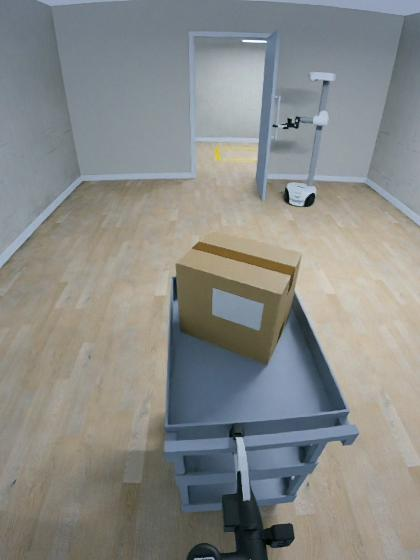

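Scene clock: 1027.30 s.
move: r2 moving
r1: as last shown
r1.lidar_m: 0.46 0.37 3.44 3.06 4.79 1.98 1.47 1.45 1.34 1.03 0.99 0.60
r1.motor_effort: lift_m=+24(24) arm_m=-5(5) wheel_0=+8(9) wheel_1=-1(1) wheel_2=+12(12)
r1.servo_current: wrist_yaw_rad=98(117) wrist_pitch_rad=46(46) wrist_roll_rad=39(72) gripper_m=65(65)
r1.contact_limits: translate_m 1
r1.wrist_depth_mm: - - - 167 218 200 185 / - - - 231 218 198 186 / - - - 175 219 199 187 / - - - 165 220 200 187 / - - - 170 221 201 188 / - - 181 169 216 201 189 / - 151 270 164 160 196 189
r2.base_odometry: x=+0.793 y=+0.242 heading=-2.086
r2.turned_by_wheels: +0.000
r2.turned_by_imu: +0.000
r2.base_tilt: forward=-0.7 right=+0.1
r2.lidar_m: 0.38 2.75 2.05 1.96 1.11 0.85 0.78 0.81 1.17 2.77 2.92 0.43
r2.base_status: not commanded
r2.joint_positions: lift_m=+0.684 arm_m=+0.000 wrist_yaw_rad=-0.002 wrist_pitch_rad=+0.004 wrist_roll_rad=+1.569 gripper_m=-0.003
r2.joint_status: gripper_m moving
r2.measured_speeds: all 0
r2.motor_effort: lift_m=+20(20) arm_m=-3(4) wheel_0=-2(3) wheel_1=-4(4) wheel_2=+1(1)
r2.servo_current: wrist_yaw_rad=39(52) wrist_pitch_rad=46(46) wrist_roll_rad=46(52) gripper_m=72(104)
r2.contact_limits: translate_m 0.8
r2.hand_pose: x=+0.4591 y=-0.0880 z=+0.8610 quat_wxyz=(+0.708, +0.706, +0.001, -0.002) (m; r2's base frame)
r2.wrist_depth_mm: - - - 175 236 1661 - / - - - 175 236 809 - / - - 473 175 235 831 - / - - 496 175 234 842 - / - - 544 175 236 831 - / - - 187 174 180 - - / - - - - 235 1756 477
pictures: none
No camera images: "cameras" was empty.

Scene clock: 1028.60 s.
earlier move: r2 done
r1.base_odometry: x=-2.836 y=+1.863 heading=-0.522
r1.turned_by_wheels: +0.000
r1.turned_by_imu: +0.000
r1.base_tilt: forward=-1.6 right=+1.2
r1.lidar_m: 0.46 0.36 3.44 3.06 4.78 2.01 1.48 1.44 1.37 1.02 0.97 0.60
r1.base_status: not commanded
r1.joint_positions: lift_m=+0.800 arm_m=+0.000 wrist_yaw_rad=+0.837 wrist_pitch_rad=+0.002 wrist_roll_rad=+0.000 gripper_m=-0.034
r1.joint_status: not commanded
r1.measured_speeds: all 0
r1.motor_effort: lift_m=+24(24) arm_m=-5(5) wheel_0=+9(9) wheel_1=-1(1) wheel_2=+12(12)
r1.servo_current: wrist_yaw_rad=104(117) wrist_pitch_rad=39(46) wrist_roll_rad=52(72) gripper_m=65(72)
r1.contact_limits: translate_m 1
r1.hand_pose: x=+0.4291 y=+0.1556 z=+0.9771 quat_wxyz=(+0.914, +0.000, +0.001, +0.406) (m; r1's base frame)
r1.wrist_depth_mm: - - - 167 216 199 184 / - - - 230 219 198 186 / - - - 176 220 199 186 / - - - 165 220 200 186 / - - - 170 221 201 187 / - - 181 169 216 201 188 / - 151 270 164 160 196 189
r2.base_odometry: x=+0.793 y=+0.242 heading=-2.086
r2.turned_by_wheels: +0.000
r2.turned_by_imu: +0.000
r2.base_tilt: forward=-0.7 right=+0.1
r2.lidar_m: 0.42 2.74 2.01 1.96 1.13 0.83 0.79 0.85 1.16 2.76 2.90 0.45
r2.base_status: not commanded
r2.joint_positions: lift_m=+0.684 arm_m=+0.000 wrist_yaw_rad=-0.002 wrist_pitch_rad=+0.003 wrist_roll_rad=+1.569 gripper_m=+0.080
r2.joint_status: all done
r2.measured_speeds: all 0
r2.motor_effort: lift_m=+19(20) arm_m=-3(4) wheel_0=-3(3) wheel_1=-4(4) wheel_2=+1(1)
r2.servo_current: wrist_yaw_rad=46(52) wrist_pitch_rad=39(46) wrist_roll_rad=46(65) gripper_m=52(130)
r2.contact_limits: translate_m 0.8
r2.hand_pose: x=+0.4591 y=-0.0880 z=+0.8611 quat_wxyz=(+0.708, +0.706, +0.001, -0.002) (m; r2's base frame)
r2.wrist_depth_mm: - - - 186 246 1708 - / - - - 186 246 768 - / - - 484 187 248 842 - / - - 508 187 247 842 - / - - 549 187 246 842 - / - - 193 186 193 - - / - - - - 247 1756 508
wait: 1.30 of 2 s (r2 has come to rest)
pictures: none
No camera images: "cameras" was empty.

Scene clock: 1029.10 s.
move: r2 moving
r1: as last shown
r1.lidar_m: 0.46 0.37 3.41 3.05 4.78 1.99 1.50 1.44 1.37 1.01 0.96 0.57
r1.motor_effort: lift_m=+24(24) arm_m=-5(5) wheel_0=+8(10) wheel_1=-1(1) wheel_2=+12(12)
r1.servo_current: wrist_yaw_rad=104(104) wrist_pitch_rad=39(52) wrist_roll_rad=46(72) gripper_m=65(65)
r1.contact_limits: translate_m 1
r1.wrist_depth_mm: - - - 167 217 200 185 / - - - 231 218 199 185 / - - - 176 220 199 186 / - - - 166 220 200 187 / - - - 170 221 200 188 / - - 181 169 215 202 188 / - 151 268 164 160 196 189
r2.base_odometry: x=+0.765 y=+0.257 heading=-2.086
r2.turned_by_wheels: +0.000
r2.turned_by_imu: +0.000
r2.base_tilt: forward=-0.7 right=+0.1
r2.lidar_m: 0.40 2.80 2.07 2.00 1.10 0.83 0.79 0.84 1.18 2.74 2.87 0.46
r2.base_status: strafe_m moving
r2.joint_positions: lift_m=+0.684 arm_m=+0.000 wrist_yaw_rad=-0.002 wrist_pitch_rad=+0.003 wrist_roll_rad=+1.569 gripper_m=+0.080
r2.joint_status: not commanded
r2.measured_speeds: translate_m=+0.000 strafe_m=-0.072 rotate_rad=+0.002 lift_m=+0.000 arm_m=+0.000 wrist_yaw_rad=+0.000 wrist_pitch_rad=+0.000 wrist_roll_rad=+0.000
r2.motor_effort: lift_m=+19(19) arm_m=-4(4) wheel_0=+2(12) wheel_1=-3(12) wheel_2=-1(1)
r2.servo_current: wrist_yaw_rad=52(52) wrist_pitch_rad=39(46) wrist_roll_rad=39(52) gripper_m=59(59)
r2.hand_pose: x=+0.4591 y=-0.0880 z=+0.8611 quat_wxyz=(+0.708, +0.706, +0.001, -0.002) (m; r2's base frame)
r2.wrist_depth_mm: - - - 187 248 1661 1182 / - - - 187 248 1708 - / - - 525 187 247 854 - / - - 492 187 249 842 - / - - 530 188 248 842 - / - - 194 188 193 - - / - - - - 249 1921 508
pictures: none
No camera images: "cameras" was empty.

Scene clock: 1029.63 s.
earlier move: r2 done
r1.base_odometry: x=-2.836 y=+1.863 heading=-0.522
r1.turned_by_wheels: +0.000
r1.turned_by_imu: +0.000
r1.base_tilt: forward=-1.6 right=+1.2
r1.lidar_m: 0.45 0.37 3.46 3.02 4.78 2.01 1.49 1.43 1.37 1.00 0.96 0.59
r1.base_status: not commanded
r1.joint_positions: lift_m=+0.800 arm_m=+0.000 wrist_yaw_rad=+0.837 wrist_pitch_rad=+0.002 wrist_roll_rad=+0.000 gripper_m=-0.034
r1.joint_status: not commanded
r1.measured_speeds: all 0
r1.motor_effort: lift_m=+24(24) arm_m=-5(5) wheel_0=+9(10) wheel_1=-1(1) wheel_2=+12(12)
r1.servo_current: wrist_yaw_rad=91(117) wrist_pitch_rad=33(52) wrist_roll_rad=52(72) gripper_m=65(72)
r1.contact_limits: translate_m 1
r1.hand_pose: x=+0.4291 y=+0.1556 z=+0.9771 quat_wxyz=(+0.914, +0.000, +0.001, +0.406) (m; r1's base frame)
r1.wrist_depth_mm: - - - 167 218 199 185 / - - - 230 218 198 186 / - - - 175 220 200 186 / - - - 165 220 200 187 / - - - 170 221 201 188 / - - 180 169 216 201 188 / - 151 270 164 160 196 189
r2.base_odometry: x=+0.758 y=+0.261 heading=-2.086
r2.turned_by_wheels: +0.000
r2.turned_by_imu: +0.000
r2.base_tilt: forward=-0.7 right=+0.1
r2.lidar_m: 0.41 0.45 2.06 2.01 1.12 0.84 0.80 0.85 1.16 2.74 2.85 0.45
r2.base_status: done
r2.joint_positions: lift_m=+0.684 arm_m=+0.000 wrist_yaw_rad=-0.002 wrist_pitch_rad=+0.003 wrist_roll_rad=+1.569 gripper_m=+0.080
r2.joint_status: not commanded
r2.measured_speeds: all 0
r2.motor_effort: lift_m=+19(19) arm_m=-3(4) wheel_0=+3(12) wheel_1=-4(12) wheel_2=+0(2)
r2.servo_current: wrist_yaw_rad=46(52) wrist_pitch_rad=46(46) wrist_roll_rad=39(59) gripper_m=59(59)
r2.hand_pose: x=+0.4591 y=-0.0880 z=+0.8611 quat_wxyz=(+0.708, +0.706, +0.001, -0.002) (m; r2's base frame)
r2.wrist_depth_mm: - - - 188 248 1708 1138 / - - - 189 248 1756 - / - - 544 187 248 842 - / - - 484 188 247 842 - / - - 525 187 248 842 - / - - 193 187 192 - - / - - - - 248 1863 -
wait: 0.53 of 2 s (r2 has come to rest)
pictures: none
No camera images: "cameras" was empty.

Scene clock: 1030.13 s.
move: r2 moving
r1: as last shown
r1.base_tilt: forward=-1.6 right=+1.3
r1.lidar_m: 0.47 0.37 3.47 3.07 4.77 2.00 1.48 1.45 1.38 1.02 0.97 0.59
r1.motor_effort: lift_m=+24(24) arm_m=-5(5) wheel_0=+9(10) wheel_1=+0(1) wheel_2=+12(12)
r1.servo_current: wrist_yaw_rad=91(117) wrist_pitch_rad=46(52) wrist_roll_rad=39(59) gripper_m=65(65)
r1.contact_limits: translate_m 1
r1.wrist_depth_mm: - - - 167 218 199 185 / - - - 230 218 198 186 / - - - 176 220 199 186 / - - - 165 220 200 188 / - - - 170 221 201 188 / - - 181 169 216 202 189 / - 151 270 165 160 196 189
r2.base_odometry: x=+0.758 y=+0.261 heading=-2.086
r2.turned_by_wheels: +0.000
r2.turned_by_imu: +0.000
r2.base_tilt: forward=-0.7 right=+0.1
r2.lidar_m: 0.41 0.45 2.08 2.01 1.11 0.82 0.79 0.82 1.19 2.74 2.86 0.46
r2.base_status: not commanded
r2.joint_positions: lift_m=+0.684 arm_m=+0.000 wrist_yaw_rad=-0.002 wrist_pitch_rad=+0.003 wrist_roll_rad=+1.569 gripper_m=+0.061
r2.joint_status: gripper_m moving
r2.measured_speeds: all 0
r2.motor_effort: lift_m=+19(19) arm_m=-3(4) wheel_0=+3(3) wheel_1=-4(4) wheel_2=+0(0)
r2.servo_current: wrist_yaw_rad=46(52) wrist_pitch_rad=39(46) wrist_roll_rad=39(52) gripper_m=117(117)
r2.hand_pose: x=+0.4591 y=-0.0880 z=+0.8611 quat_wxyz=(+0.708, +0.706, +0.001, -0.002) (m; r2's base frame)
r2.wrist_depth_mm: - - - 189 248 1661 1160 / - - - 187 248 1661 - / - - 544 187 248 842 - / - - 484 187 248 842 - / - - 525 187 247 854 - / - - 196 188 191 - - / - - - - - 1756 -
pictures: none
No camera images: "cameras" was empty.

Scene clock: 1031.47 s.
earlier move: r2 done
r1.base_odometry: x=-2.836 y=+1.863 heading=-0.522
r1.turned_by_wheels: +0.000
r1.turned_by_imu: +0.000
r1.base_tilt: forward=-1.6 right=+1.2
r1.lidar_m: 0.47 0.39 3.41 3.06 4.79 2.01 1.47 1.43 1.37 1.03 0.98 0.60
r1.base_status: not commanded
r1.joint_positions: lift_m=+0.800 arm_m=+0.000 wrist_yaw_rad=+0.837 wrist_pitch_rad=+0.002 wrist_roll_rad=+0.000 gripper_m=-0.034
r1.joint_status: not commanded
r1.measured_speeds: all 0
r1.motor_effort: lift_m=+24(24) arm_m=-5(5) wheel_0=+9(10) wheel_1=+0(1) wheel_2=+12(12)
r1.servo_current: wrist_yaw_rad=104(117) wrist_pitch_rad=46(52) wrist_roll_rad=46(59) gripper_m=65(72)
r1.contact_limits: translate_m 1
r1.hand_pose: x=+0.4291 y=+0.1556 z=+0.9771 quat_wxyz=(+0.914, +0.000, +0.001, +0.406) (m; r1's base frame)
r1.wrist_depth_mm: - - - 167 216 199 185 / - - - 230 218 197 185 / - - - 176 220 199 186 / - - - 165 220 200 187 / - - - 170 220 201 187 / - - 180 169 216 202 188 / - 151 268 164 160 197 189
r2.base_odometry: x=+0.758 y=+0.261 heading=-2.086
r2.turned_by_wheels: +0.000
r2.turned_by_imu: +0.000
r2.base_tilt: forward=-0.7 right=+0.1
r2.lidar_m: 0.39 0.39 2.06 2.01 1.10 0.84 0.78 0.84 1.19 2.74 2.85 0.42
r2.base_status: not commanded
r2.joint_positions: lift_m=+0.684 arm_m=+0.000 wrist_yaw_rad=-0.002 wrist_pitch_rad=+0.003 wrist_roll_rad=+1.569 gripper_m=-0.034
r2.joint_status: all done
r2.measured_speeds: all 0
r2.motor_effort: lift_m=+19(19) arm_m=-4(4) wheel_0=+3(3) wheel_1=-3(4) wheel_2=+0(0)
r2.servo_current: wrist_yaw_rad=52(59) wrist_pitch_rad=46(46) wrist_roll_rad=59(59) gripper_m=117(273)
r2.hand_pose: x=+0.4592 y=-0.0879 z=+0.8611 quat_wxyz=(+0.708, +0.706, +0.001, -0.002) (m; r2's base frame)
r2.wrist_depth_mm: - - - 172 231 1661 1182 / - - - 172 231 1576 - / - - 525 172 231 831 - / - - 469 230 230 - - / - - 517 171 231 - - / - - 183 171 179 - - / - - - - 230 1499 -
wait: 1.33 of 2 s (r2 has come to rest)
pictures: r2_head_camera
Images, in order (width x height): r2_head_camera 420x560.

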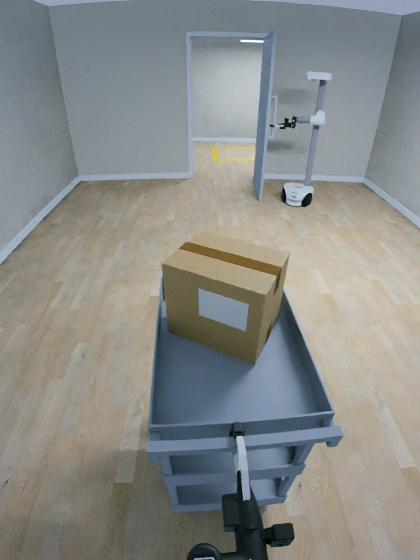

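move(
  r2={"base":{"translate_m":0.35,"strafe_m":0.05},"contact_limits":{"translate_m":0.8}},
  blocking=false,
  cameras=[],
)

wait(
  seconds=8,
  cameras=["r2_head_camera"],
)

Scene clock: 1036.40 s.
move: r2 moving
r1: as last shown
r1.lidar_m: 0.44 0.38 3.46 3.03 4.79 1.99 1.49 1.44 1.38 1.00 0.97 0.61
r1.motor_effort: lift_m=+24(24) arm_m=-5(5) wheel_0=+9(9) wheel_1=+0(1) wheel_2=+12(12)
r1.servo_current: wrist_yaw_rad=98(111) wrist_pitch_rad=39(46) wrist_roll_rad=46(65) gripper_m=65(72)
r1.contact_limits: translate_m 1
r1.wrist_depth_mm: - - - 167 217 200 185 / - - - 230 218 198 186 / - - - 175 220 200 186 / - - - 165 220 200 187 / - - - 169 220 201 188 / - - 181 169 216 202 188 / - 151 268 164 160 196 188
r2.base_odometry: x=+0.746 y=+0.232 heading=-2.085
r2.turned_by_wheels: +0.000
r2.turned_by_imu: +0.002
r2.base_tilt: forward=-0.7 right=+0.1
r2.lidar_m: 0.38 0.39 2.07 2.01 1.17 0.86 0.81 0.85 1.22 2.73 2.87 0.43
r2.base_status: translate_m moving; strafe_m moving
r2.joint_positions: lift_m=+0.684 arm_m=+0.000 wrist_yaw_rad=-0.002 wrist_pitch_rad=+0.003 wrist_roll_rad=+1.569 gripper_m=-0.034
r2.joint_status: not commanded
r2.measured_speeds: translate_m=+0.121 strafe_m=+0.017 rotate_rad=+0.002 lift_m=+0.000 arm_m=+0.000 wrist_yaw_rad=+0.000 wrist_pitch_rad=+0.000 wrist_roll_rad=+0.000
r2.motor_effort: lift_m=+19(19) arm_m=+5(5) wheel_0=+7(10) wheel_1=+9(11) wheel_2=-13(19)
r2.servo_current: wrist_yaw_rad=52(52) wrist_pitch_rad=46(52) wrist_roll_rad=33(59) gripper_m=91(124)
r2.contact_limits: translate_m 0.8
r2.hand_pose: x=+0.4591 y=-0.0879 z=+0.8611 quat_wxyz=(+0.708, +0.706, +0.001, -0.002) (m; r2's base frame)
r2.wrist_depth_mm: - - - 169 229 1661 1160 / - - - 169 230 750 - / - - 508 170 229 820 - / - 488 469 169 231 820 - / - - 517 170 231 831 - / - - 186 170 179 - - / - - - - 231 - -
pictures: none
No camera images: "cameras" was empty.

Scene clock: 1038.57 s.
earlier move: r2 done
r1.base_odometry: x=-2.836 y=+1.863 heading=-0.522
r1.turned_by_wheels: +0.000
r1.turned_by_imu: +0.000
r1.base_tilt: forward=-1.6 right=+1.2
r1.lidar_m: 0.46 0.38 3.45 2.76 4.79 2.01 1.50 1.43 1.33 1.02 0.97 0.57
r1.base_status: not commanded
r1.joint_positions: lift_m=+0.800 arm_m=+0.000 wrist_yaw_rad=+0.837 wrist_pitch_rad=+0.002 wrist_roll_rad=+0.000 gripper_m=-0.034
r1.joint_status: not commanded
r1.measured_speeds: all 0
r1.motor_effort: lift_m=+24(24) arm_m=-5(5) wheel_0=+9(10) wheel_1=+0(1) wheel_2=+12(12)
r1.servo_current: wrist_yaw_rad=91(117) wrist_pitch_rad=46(46) wrist_roll_rad=52(65) gripper_m=59(72)
r1.contact_limits: translate_m 1
r1.hand_pose: x=+0.4291 y=+0.1556 z=+0.9771 quat_wxyz=(+0.914, +0.000, +0.001, +0.406) (m; r1's base frame)
r1.wrist_depth_mm: - - - 167 218 200 185 / - - - 229 220 198 185 / - - - 175 220 200 186 / - - - 165 220 200 187 / - - - 170 221 201 189 / - - 180 169 216 202 189 / - 151 268 164 159 197 189
r2.base_odometry: x=+0.629 y=-0.068 heading=-2.086
r2.turned_by_wheels: +0.000
r2.turned_by_imu: -0.001
r2.base_tilt: forward=-0.7 right=+0.0
r2.lidar_m: 0.40 0.47 2.01 1.96 1.59 1.17 1.13 1.22 1.68 2.80 2.91 0.42
r2.base_status: done
r2.joint_positions: lift_m=+0.684 arm_m=+0.000 wrist_yaw_rad=-0.003 wrist_pitch_rad=+0.003 wrist_roll_rad=+1.569 gripper_m=-0.034
r2.joint_status: not commanded
r2.measured_speeds: all 0
r2.motor_effort: lift_m=+19(19) arm_m=+5(5) wheel_0=+3(11) wheel_1=+2(11) wheel_2=-4(19)
r2.servo_current: wrist_yaw_rad=46(59) wrist_pitch_rad=39(52) wrist_roll_rad=52(59) gripper_m=91(124)
r2.contact_limits: translate_m 0.8
r2.hand_pose: x=+0.4590 y=-0.0882 z=+0.8611 quat_wxyz=(+0.708, +0.706, +0.000, -0.002) (m; r2's base frame)
r2.wrist_depth_mm: - - - 149 205 715 - / - - 517 153 211 - - / - 452 445 156 216 - - / - - 492 160 222 831 - / - - 564 167 227 - - / - - 185 169 179 1708 - / - - - - - 1708 466
wait: 2.17 of 8 s (r2 has come to rest)
pictures: r2_head_camera
Images, in order (width x height): r2_head_camera 420x560.

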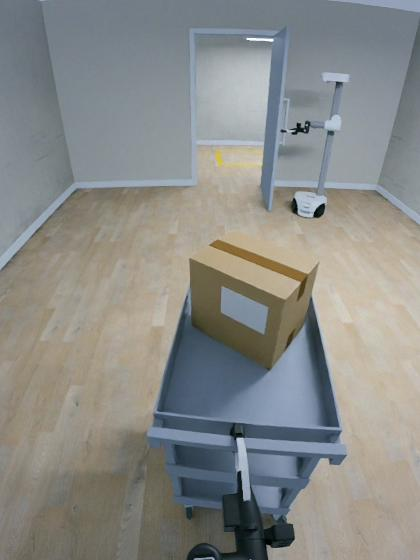

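move(
  r2={"base":{"translate_m":0.35,"strafe_m":-0.085},"contact_limits":{"translate_m":0.8}},
  blocking=false,
  cameras=[],
)

wait(
  seconds=8,
  cameras=["r2_head_camera"],
)

Scene clock: 1046.07 s.
move: r2 moving
r1: as last shown
r1.lidar_m: 0.45 0.36 3.44 2.71 4.78 1.97 1.50 1.43 1.34 1.02 0.97 0.60
r1.motor_effort: lift_m=+24(24) arm_m=-5(5) wheel_0=+9(9) wheel_1=-1(1) wheel_2=+12(12)
r1.servo_current: wrist_yaw_rad=91(111) wrist_pitch_rad=39(46) wrist_roll_rad=52(65) gripper_m=65(65)
r1.contact_limits: translate_m 1
r1.wrist_depth_mm: - - - 167 217 200 184 / - - - 231 218 198 186 / - - - 175 219 199 186 / - - - 165 221 200 186 / - - - 169 220 200 187 / - - 181 169 216 201 188 / - 151 267 164 160 196 189
r2.base_odometry: x=+0.607 y=-0.091 heading=-2.085
r2.turned_by_wheels: +0.000
r2.turned_by_imu: +0.001
r2.base_tilt: forward=-0.7 right=+0.0
r2.lidar_m: 0.41 0.45 2.03 1.94 1.64 1.21 1.18 1.23 1.73 2.78 2.94 0.40
r2.base_status: translate_m moving; strafe_m moving
r2.joint_positions: lift_m=+0.684 arm_m=+0.000 wrist_yaw_rad=-0.002 wrist_pitch_rad=+0.003 wrist_roll_rad=+1.569 gripper_m=-0.034
r2.joint_status: not commanded
r2.measured_speeds: translate_m=+0.121 strafe_m=-0.031 rotate_rad=+0.000 lift_m=+0.000 arm_m=+0.000 wrist_yaw_rad=+0.013 wrist_pitch_rad=+0.000 wrist_roll_rad=+0.000
r2.motor_effort: lift_m=+19(19) arm_m=+5(5) wheel_0=+12(13) wheel_1=+8(8) wheel_2=-13(17)
r2.servo_current: wrist_yaw_rad=59(65) wrist_pitch_rad=39(52) wrist_roll_rad=59(59) gripper_m=91(104)
r2.contact_limits: translate_m 0.8
r2.hand_pose: x=+0.4590 y=-0.0880 z=+0.8611 quat_wxyz=(+0.708, +0.706, +0.001, -0.002) (m; r2's base frame)
r2.wrist_depth_mm: - - - 145 200 732 - / - - 504 149 206 759 - / - 445 439 153 212 - - / - - 492 158 220 820 - / - - 580 164 226 - - / - - 185 168 178 1863 - / - - - - 242 1708 484
pictures: none
No camera images: "cameras" was empty.

Scene clock: 1048.23 s.
earlier move: r2 done
r1.base_odometry: x=-2.836 y=+1.863 heading=-0.522
r1.turned_by_wheels: +0.000
r1.turned_by_imu: +0.000
r1.base_tilt: forward=-1.6 right=+1.2
r1.lidar_m: 0.46 0.36 3.44 2.42 4.78 2.01 1.45 1.44 1.35 1.02 0.96 0.59
r1.base_status: not commanded
r1.joint_positions: lift_m=+0.800 arm_m=+0.000 wrist_yaw_rad=+0.837 wrist_pitch_rad=+0.002 wrist_roll_rad=+0.000 gripper_m=-0.034
r1.joint_status: not commanded
r1.measured_speeds: all 0
r1.motor_effort: lift_m=+24(24) arm_m=-5(5) wheel_0=+9(10) wheel_1=+0(1) wheel_2=+12(12)
r1.servo_current: wrist_yaw_rad=104(117) wrist_pitch_rad=46(52) wrist_roll_rad=52(65) gripper_m=65(72)
r1.contact_limits: translate_m 1
r1.hand_pose: x=+0.4291 y=+0.1556 z=+0.9771 quat_wxyz=(+0.914, +0.000, +0.001, +0.406) (m; r1's base frame)
r1.wrist_depth_mm: - - - 166 217 198 185 / - - - 230 217 198 186 / - - - 175 219 198 186 / - - - 165 220 200 187 / - - - 170 221 201 187 / - - 181 169 216 202 188 / - 151 271 164 160 196 189
r2.base_odometry: x=+0.383 y=-0.331 heading=-2.085
r2.turned_by_wheels: +0.000
r2.turned_by_imu: +0.002
r2.base_tilt: forward=-0.7 right=+0.1
r2.lidar_m: 0.40 0.45 2.07 1.99 2.09 1.58 1.48 1.58 2.21 2.71 2.85 0.41
r2.base_status: done
r2.joint_positions: lift_m=+0.684 arm_m=+0.000 wrist_yaw_rad=+0.001 wrist_pitch_rad=+0.003 wrist_roll_rad=+1.569 gripper_m=-0.034
r2.joint_status: not commanded
r2.measured_speeds: all 0
r2.motor_effort: lift_m=+19(19) arm_m=+5(5) wheel_0=+5(18) wheel_1=+4(9) wheel_2=+0(17)
r2.servo_current: wrist_yaw_rad=39(65) wrist_pitch_rad=46(52) wrist_roll_rad=46(59) gripper_m=91(104)
r2.contact_limits: translate_m 0.8
r2.hand_pose: x=+0.4594 y=-0.0871 z=+0.8611 quat_wxyz=(+0.708, +0.706, +0.002, -0.001) (m; r2's base frame)
r2.wrist_depth_mm: - - - 153 208 1537 - / - - 559 156 213 - - / - 477 449 159 218 - - / - - 488 162 224 820 - / - - 559 167 228 - - / - - 186 170 179 - - / - - - - - 1618 480
wait: 2.17 of 8 s (r2 has come to rest)
pictures: r2_head_camera
Images, in order (width x height): r2_head_camera 420x560.

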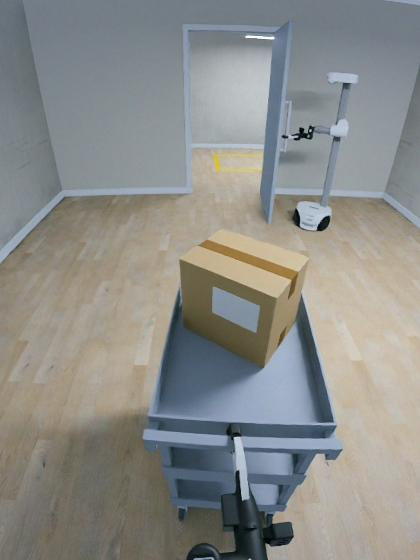

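move(
  r2={"base":{"translate_m":0.4,"strafe_m":-0.07},"contact_limits":{"translate_m":0.8}},
  blocking=false,
  cameras=[],
)

wait(
  seconds=8,
  cameras=["r2_head_camera"],
)

Scene clock: 1054.27 s.
move: r2 moving
r1: as last shown
r1.base_tilt: forward=-1.6 right=+1.3
r1.lidar_m: 0.46 0.37 3.45 2.38 4.80 1.99 1.49 1.43 1.37 1.02 0.97 0.59
r1.motor_effort: lift_m=+24(24) arm_m=-5(5) wheel_0=+9(9) wheel_1=-1(1) wheel_2=+12(12)
r1.servo_current: wrist_yaw_rad=98(111) wrist_pitch_rad=46(52) wrist_roll_rad=46(65) gripper_m=59(72)
r1.contact_limits: translate_m 1
r1.wrist_depth_mm: - - - 166 217 200 185 / - - - 232 219 198 185 / - - - 175 219 199 186 / - - - 165 221 200 187 / - - - 170 221 200 187 / - - 181 169 215 200 188 / - 151 270 164 160 196 188
r2.base_odometry: x=+0.363 y=-0.355 heading=-2.085
r2.turned_by_wheels: +0.000
r2.turned_by_imu: +0.001
r2.base_tilt: forward=-0.7 right=+0.0
r2.lidar_m: 0.40 0.44 2.08 1.97 2.13 1.59 1.53 1.62 2.26 2.72 2.85 0.44
r2.base_status: translate_m moving; strafe_m moving
r2.joint_positions: lift_m=+0.684 arm_m=+0.000 wrist_yaw_rad=+0.001 wrist_pitch_rad=+0.003 wrist_roll_rad=+1.569 gripper_m=-0.034
r2.joint_status: not commanded
r2.measured_speeds: translate_m=+0.121 strafe_m=-0.023 rotate_rad=+0.000 lift_m=+0.000 arm_m=+0.000 wrist_yaw_rad=+0.000 wrist_pitch_rad=+0.000 wrist_roll_rad=+0.000
r2.motor_effort: lift_m=+19(19) arm_m=+5(5) wheel_0=+11(13) wheel_1=+7(8) wheel_2=-15(15)
r2.servo_current: wrist_yaw_rad=46(52) wrist_pitch_rad=39(46) wrist_roll_rad=46(59) gripper_m=98(98)
r2.contact_limits: translate_m 0.8
r2.hand_pose: x=+0.4594 y=-0.0871 z=+0.8611 quat_wxyz=(+0.708, +0.706, +0.002, -0.001) (m; r2's base frame)
r2.wrist_depth_mm: - - - 153 210 1537 - / - - 564 157 214 - - / - 480 452 160 220 - - / - - 488 162 223 831 - / - - 549 167 229 - - / - - 185 170 179 - - / - - - - - 1576 488
pictures: none
No camera images: "cameras" was empty.

Scene clock: 1056.60 s.
earlier move: r2 done
r1.base_odometry: x=-2.836 y=+1.863 heading=-0.522
r1.turned_by_wheels: +0.000
r1.turned_by_imu: +0.000
r1.base_tilt: forward=-1.6 right=+1.2
r1.lidar_m: 0.46 0.37 3.42 2.02 4.78 2.00 1.49 1.44 1.35 0.99 0.98 0.58
r1.base_status: not commanded
r1.joint_positions: lift_m=+0.800 arm_m=+0.000 wrist_yaw_rad=+0.837 wrist_pitch_rad=+0.002 wrist_roll_rad=+0.000 gripper_m=-0.034
r1.joint_status: not commanded
r1.measured_speeds: all 0
r1.motor_effort: lift_m=+24(24) arm_m=-5(5) wheel_0=+9(10) wheel_1=+0(1) wheel_2=+12(12)
r1.servo_current: wrist_yaw_rad=65(117) wrist_pitch_rad=46(52) wrist_roll_rad=59(65) gripper_m=65(72)
r1.contact_limits: translate_m 1
r1.hand_pose: x=+0.4291 y=+0.1556 z=+0.9771 quat_wxyz=(+0.914, +0.000, +0.001, +0.406) (m; r1's base frame)
r1.wrist_depth_mm: - - - 167 217 200 185 / - - - 231 218 198 186 / - - - 175 220 200 185 / - - - 165 220 200 187 / - - - 170 220 200 188 / - - 181 169 216 202 189 / - 151 270 164 160 197 189
r2.base_odometry: x=+0.126 y=-0.644 heading=-2.085
r2.turned_by_wheels: +0.000
r2.turned_by_imu: +0.000
r2.base_tilt: forward=-0.7 right=+0.0
r2.lidar_m: 0.40 0.44 2.16 2.06 2.23 1.97 1.89 2.02 2.77 2.64 2.77 0.43
r2.base_status: done
r2.joint_positions: lift_m=+0.684 arm_m=+0.000 wrist_yaw_rad=+0.001 wrist_pitch_rad=+0.003 wrist_roll_rad=+1.569 gripper_m=-0.034
r2.joint_status: not commanded
r2.measured_speeds: all 0
r2.motor_effort: lift_m=+18(19) arm_m=+4(5) wheel_0=+2(13) wheel_1=+4(10) wheel_2=-5(17)
r2.servo_current: wrist_yaw_rad=59(59) wrist_pitch_rad=39(52) wrist_roll_rad=46(59) gripper_m=91(104)
r2.contact_limits: translate_m 0.8
r2.hand_pose: x=+0.4594 y=-0.0871 z=+0.8611 quat_wxyz=(+0.708, +0.706, +0.002, -0.001) (m; r2's base frame)
r2.wrist_depth_mm: - - - 164 223 1661 508 / - - - 166 224 759 - / - - 484 167 226 820 - / - - 477 228 228 820 - / - - 530 169 230 842 - / - - 185 171 179 - - / - - - - - 1576 496
wait: 2.33 of 8 s (r2 has come to rest)
pictures: r2_head_camera
Images, in order (width x height): r2_head_camera 420x560.

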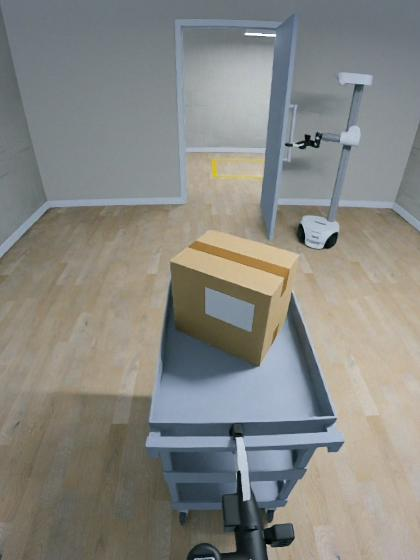

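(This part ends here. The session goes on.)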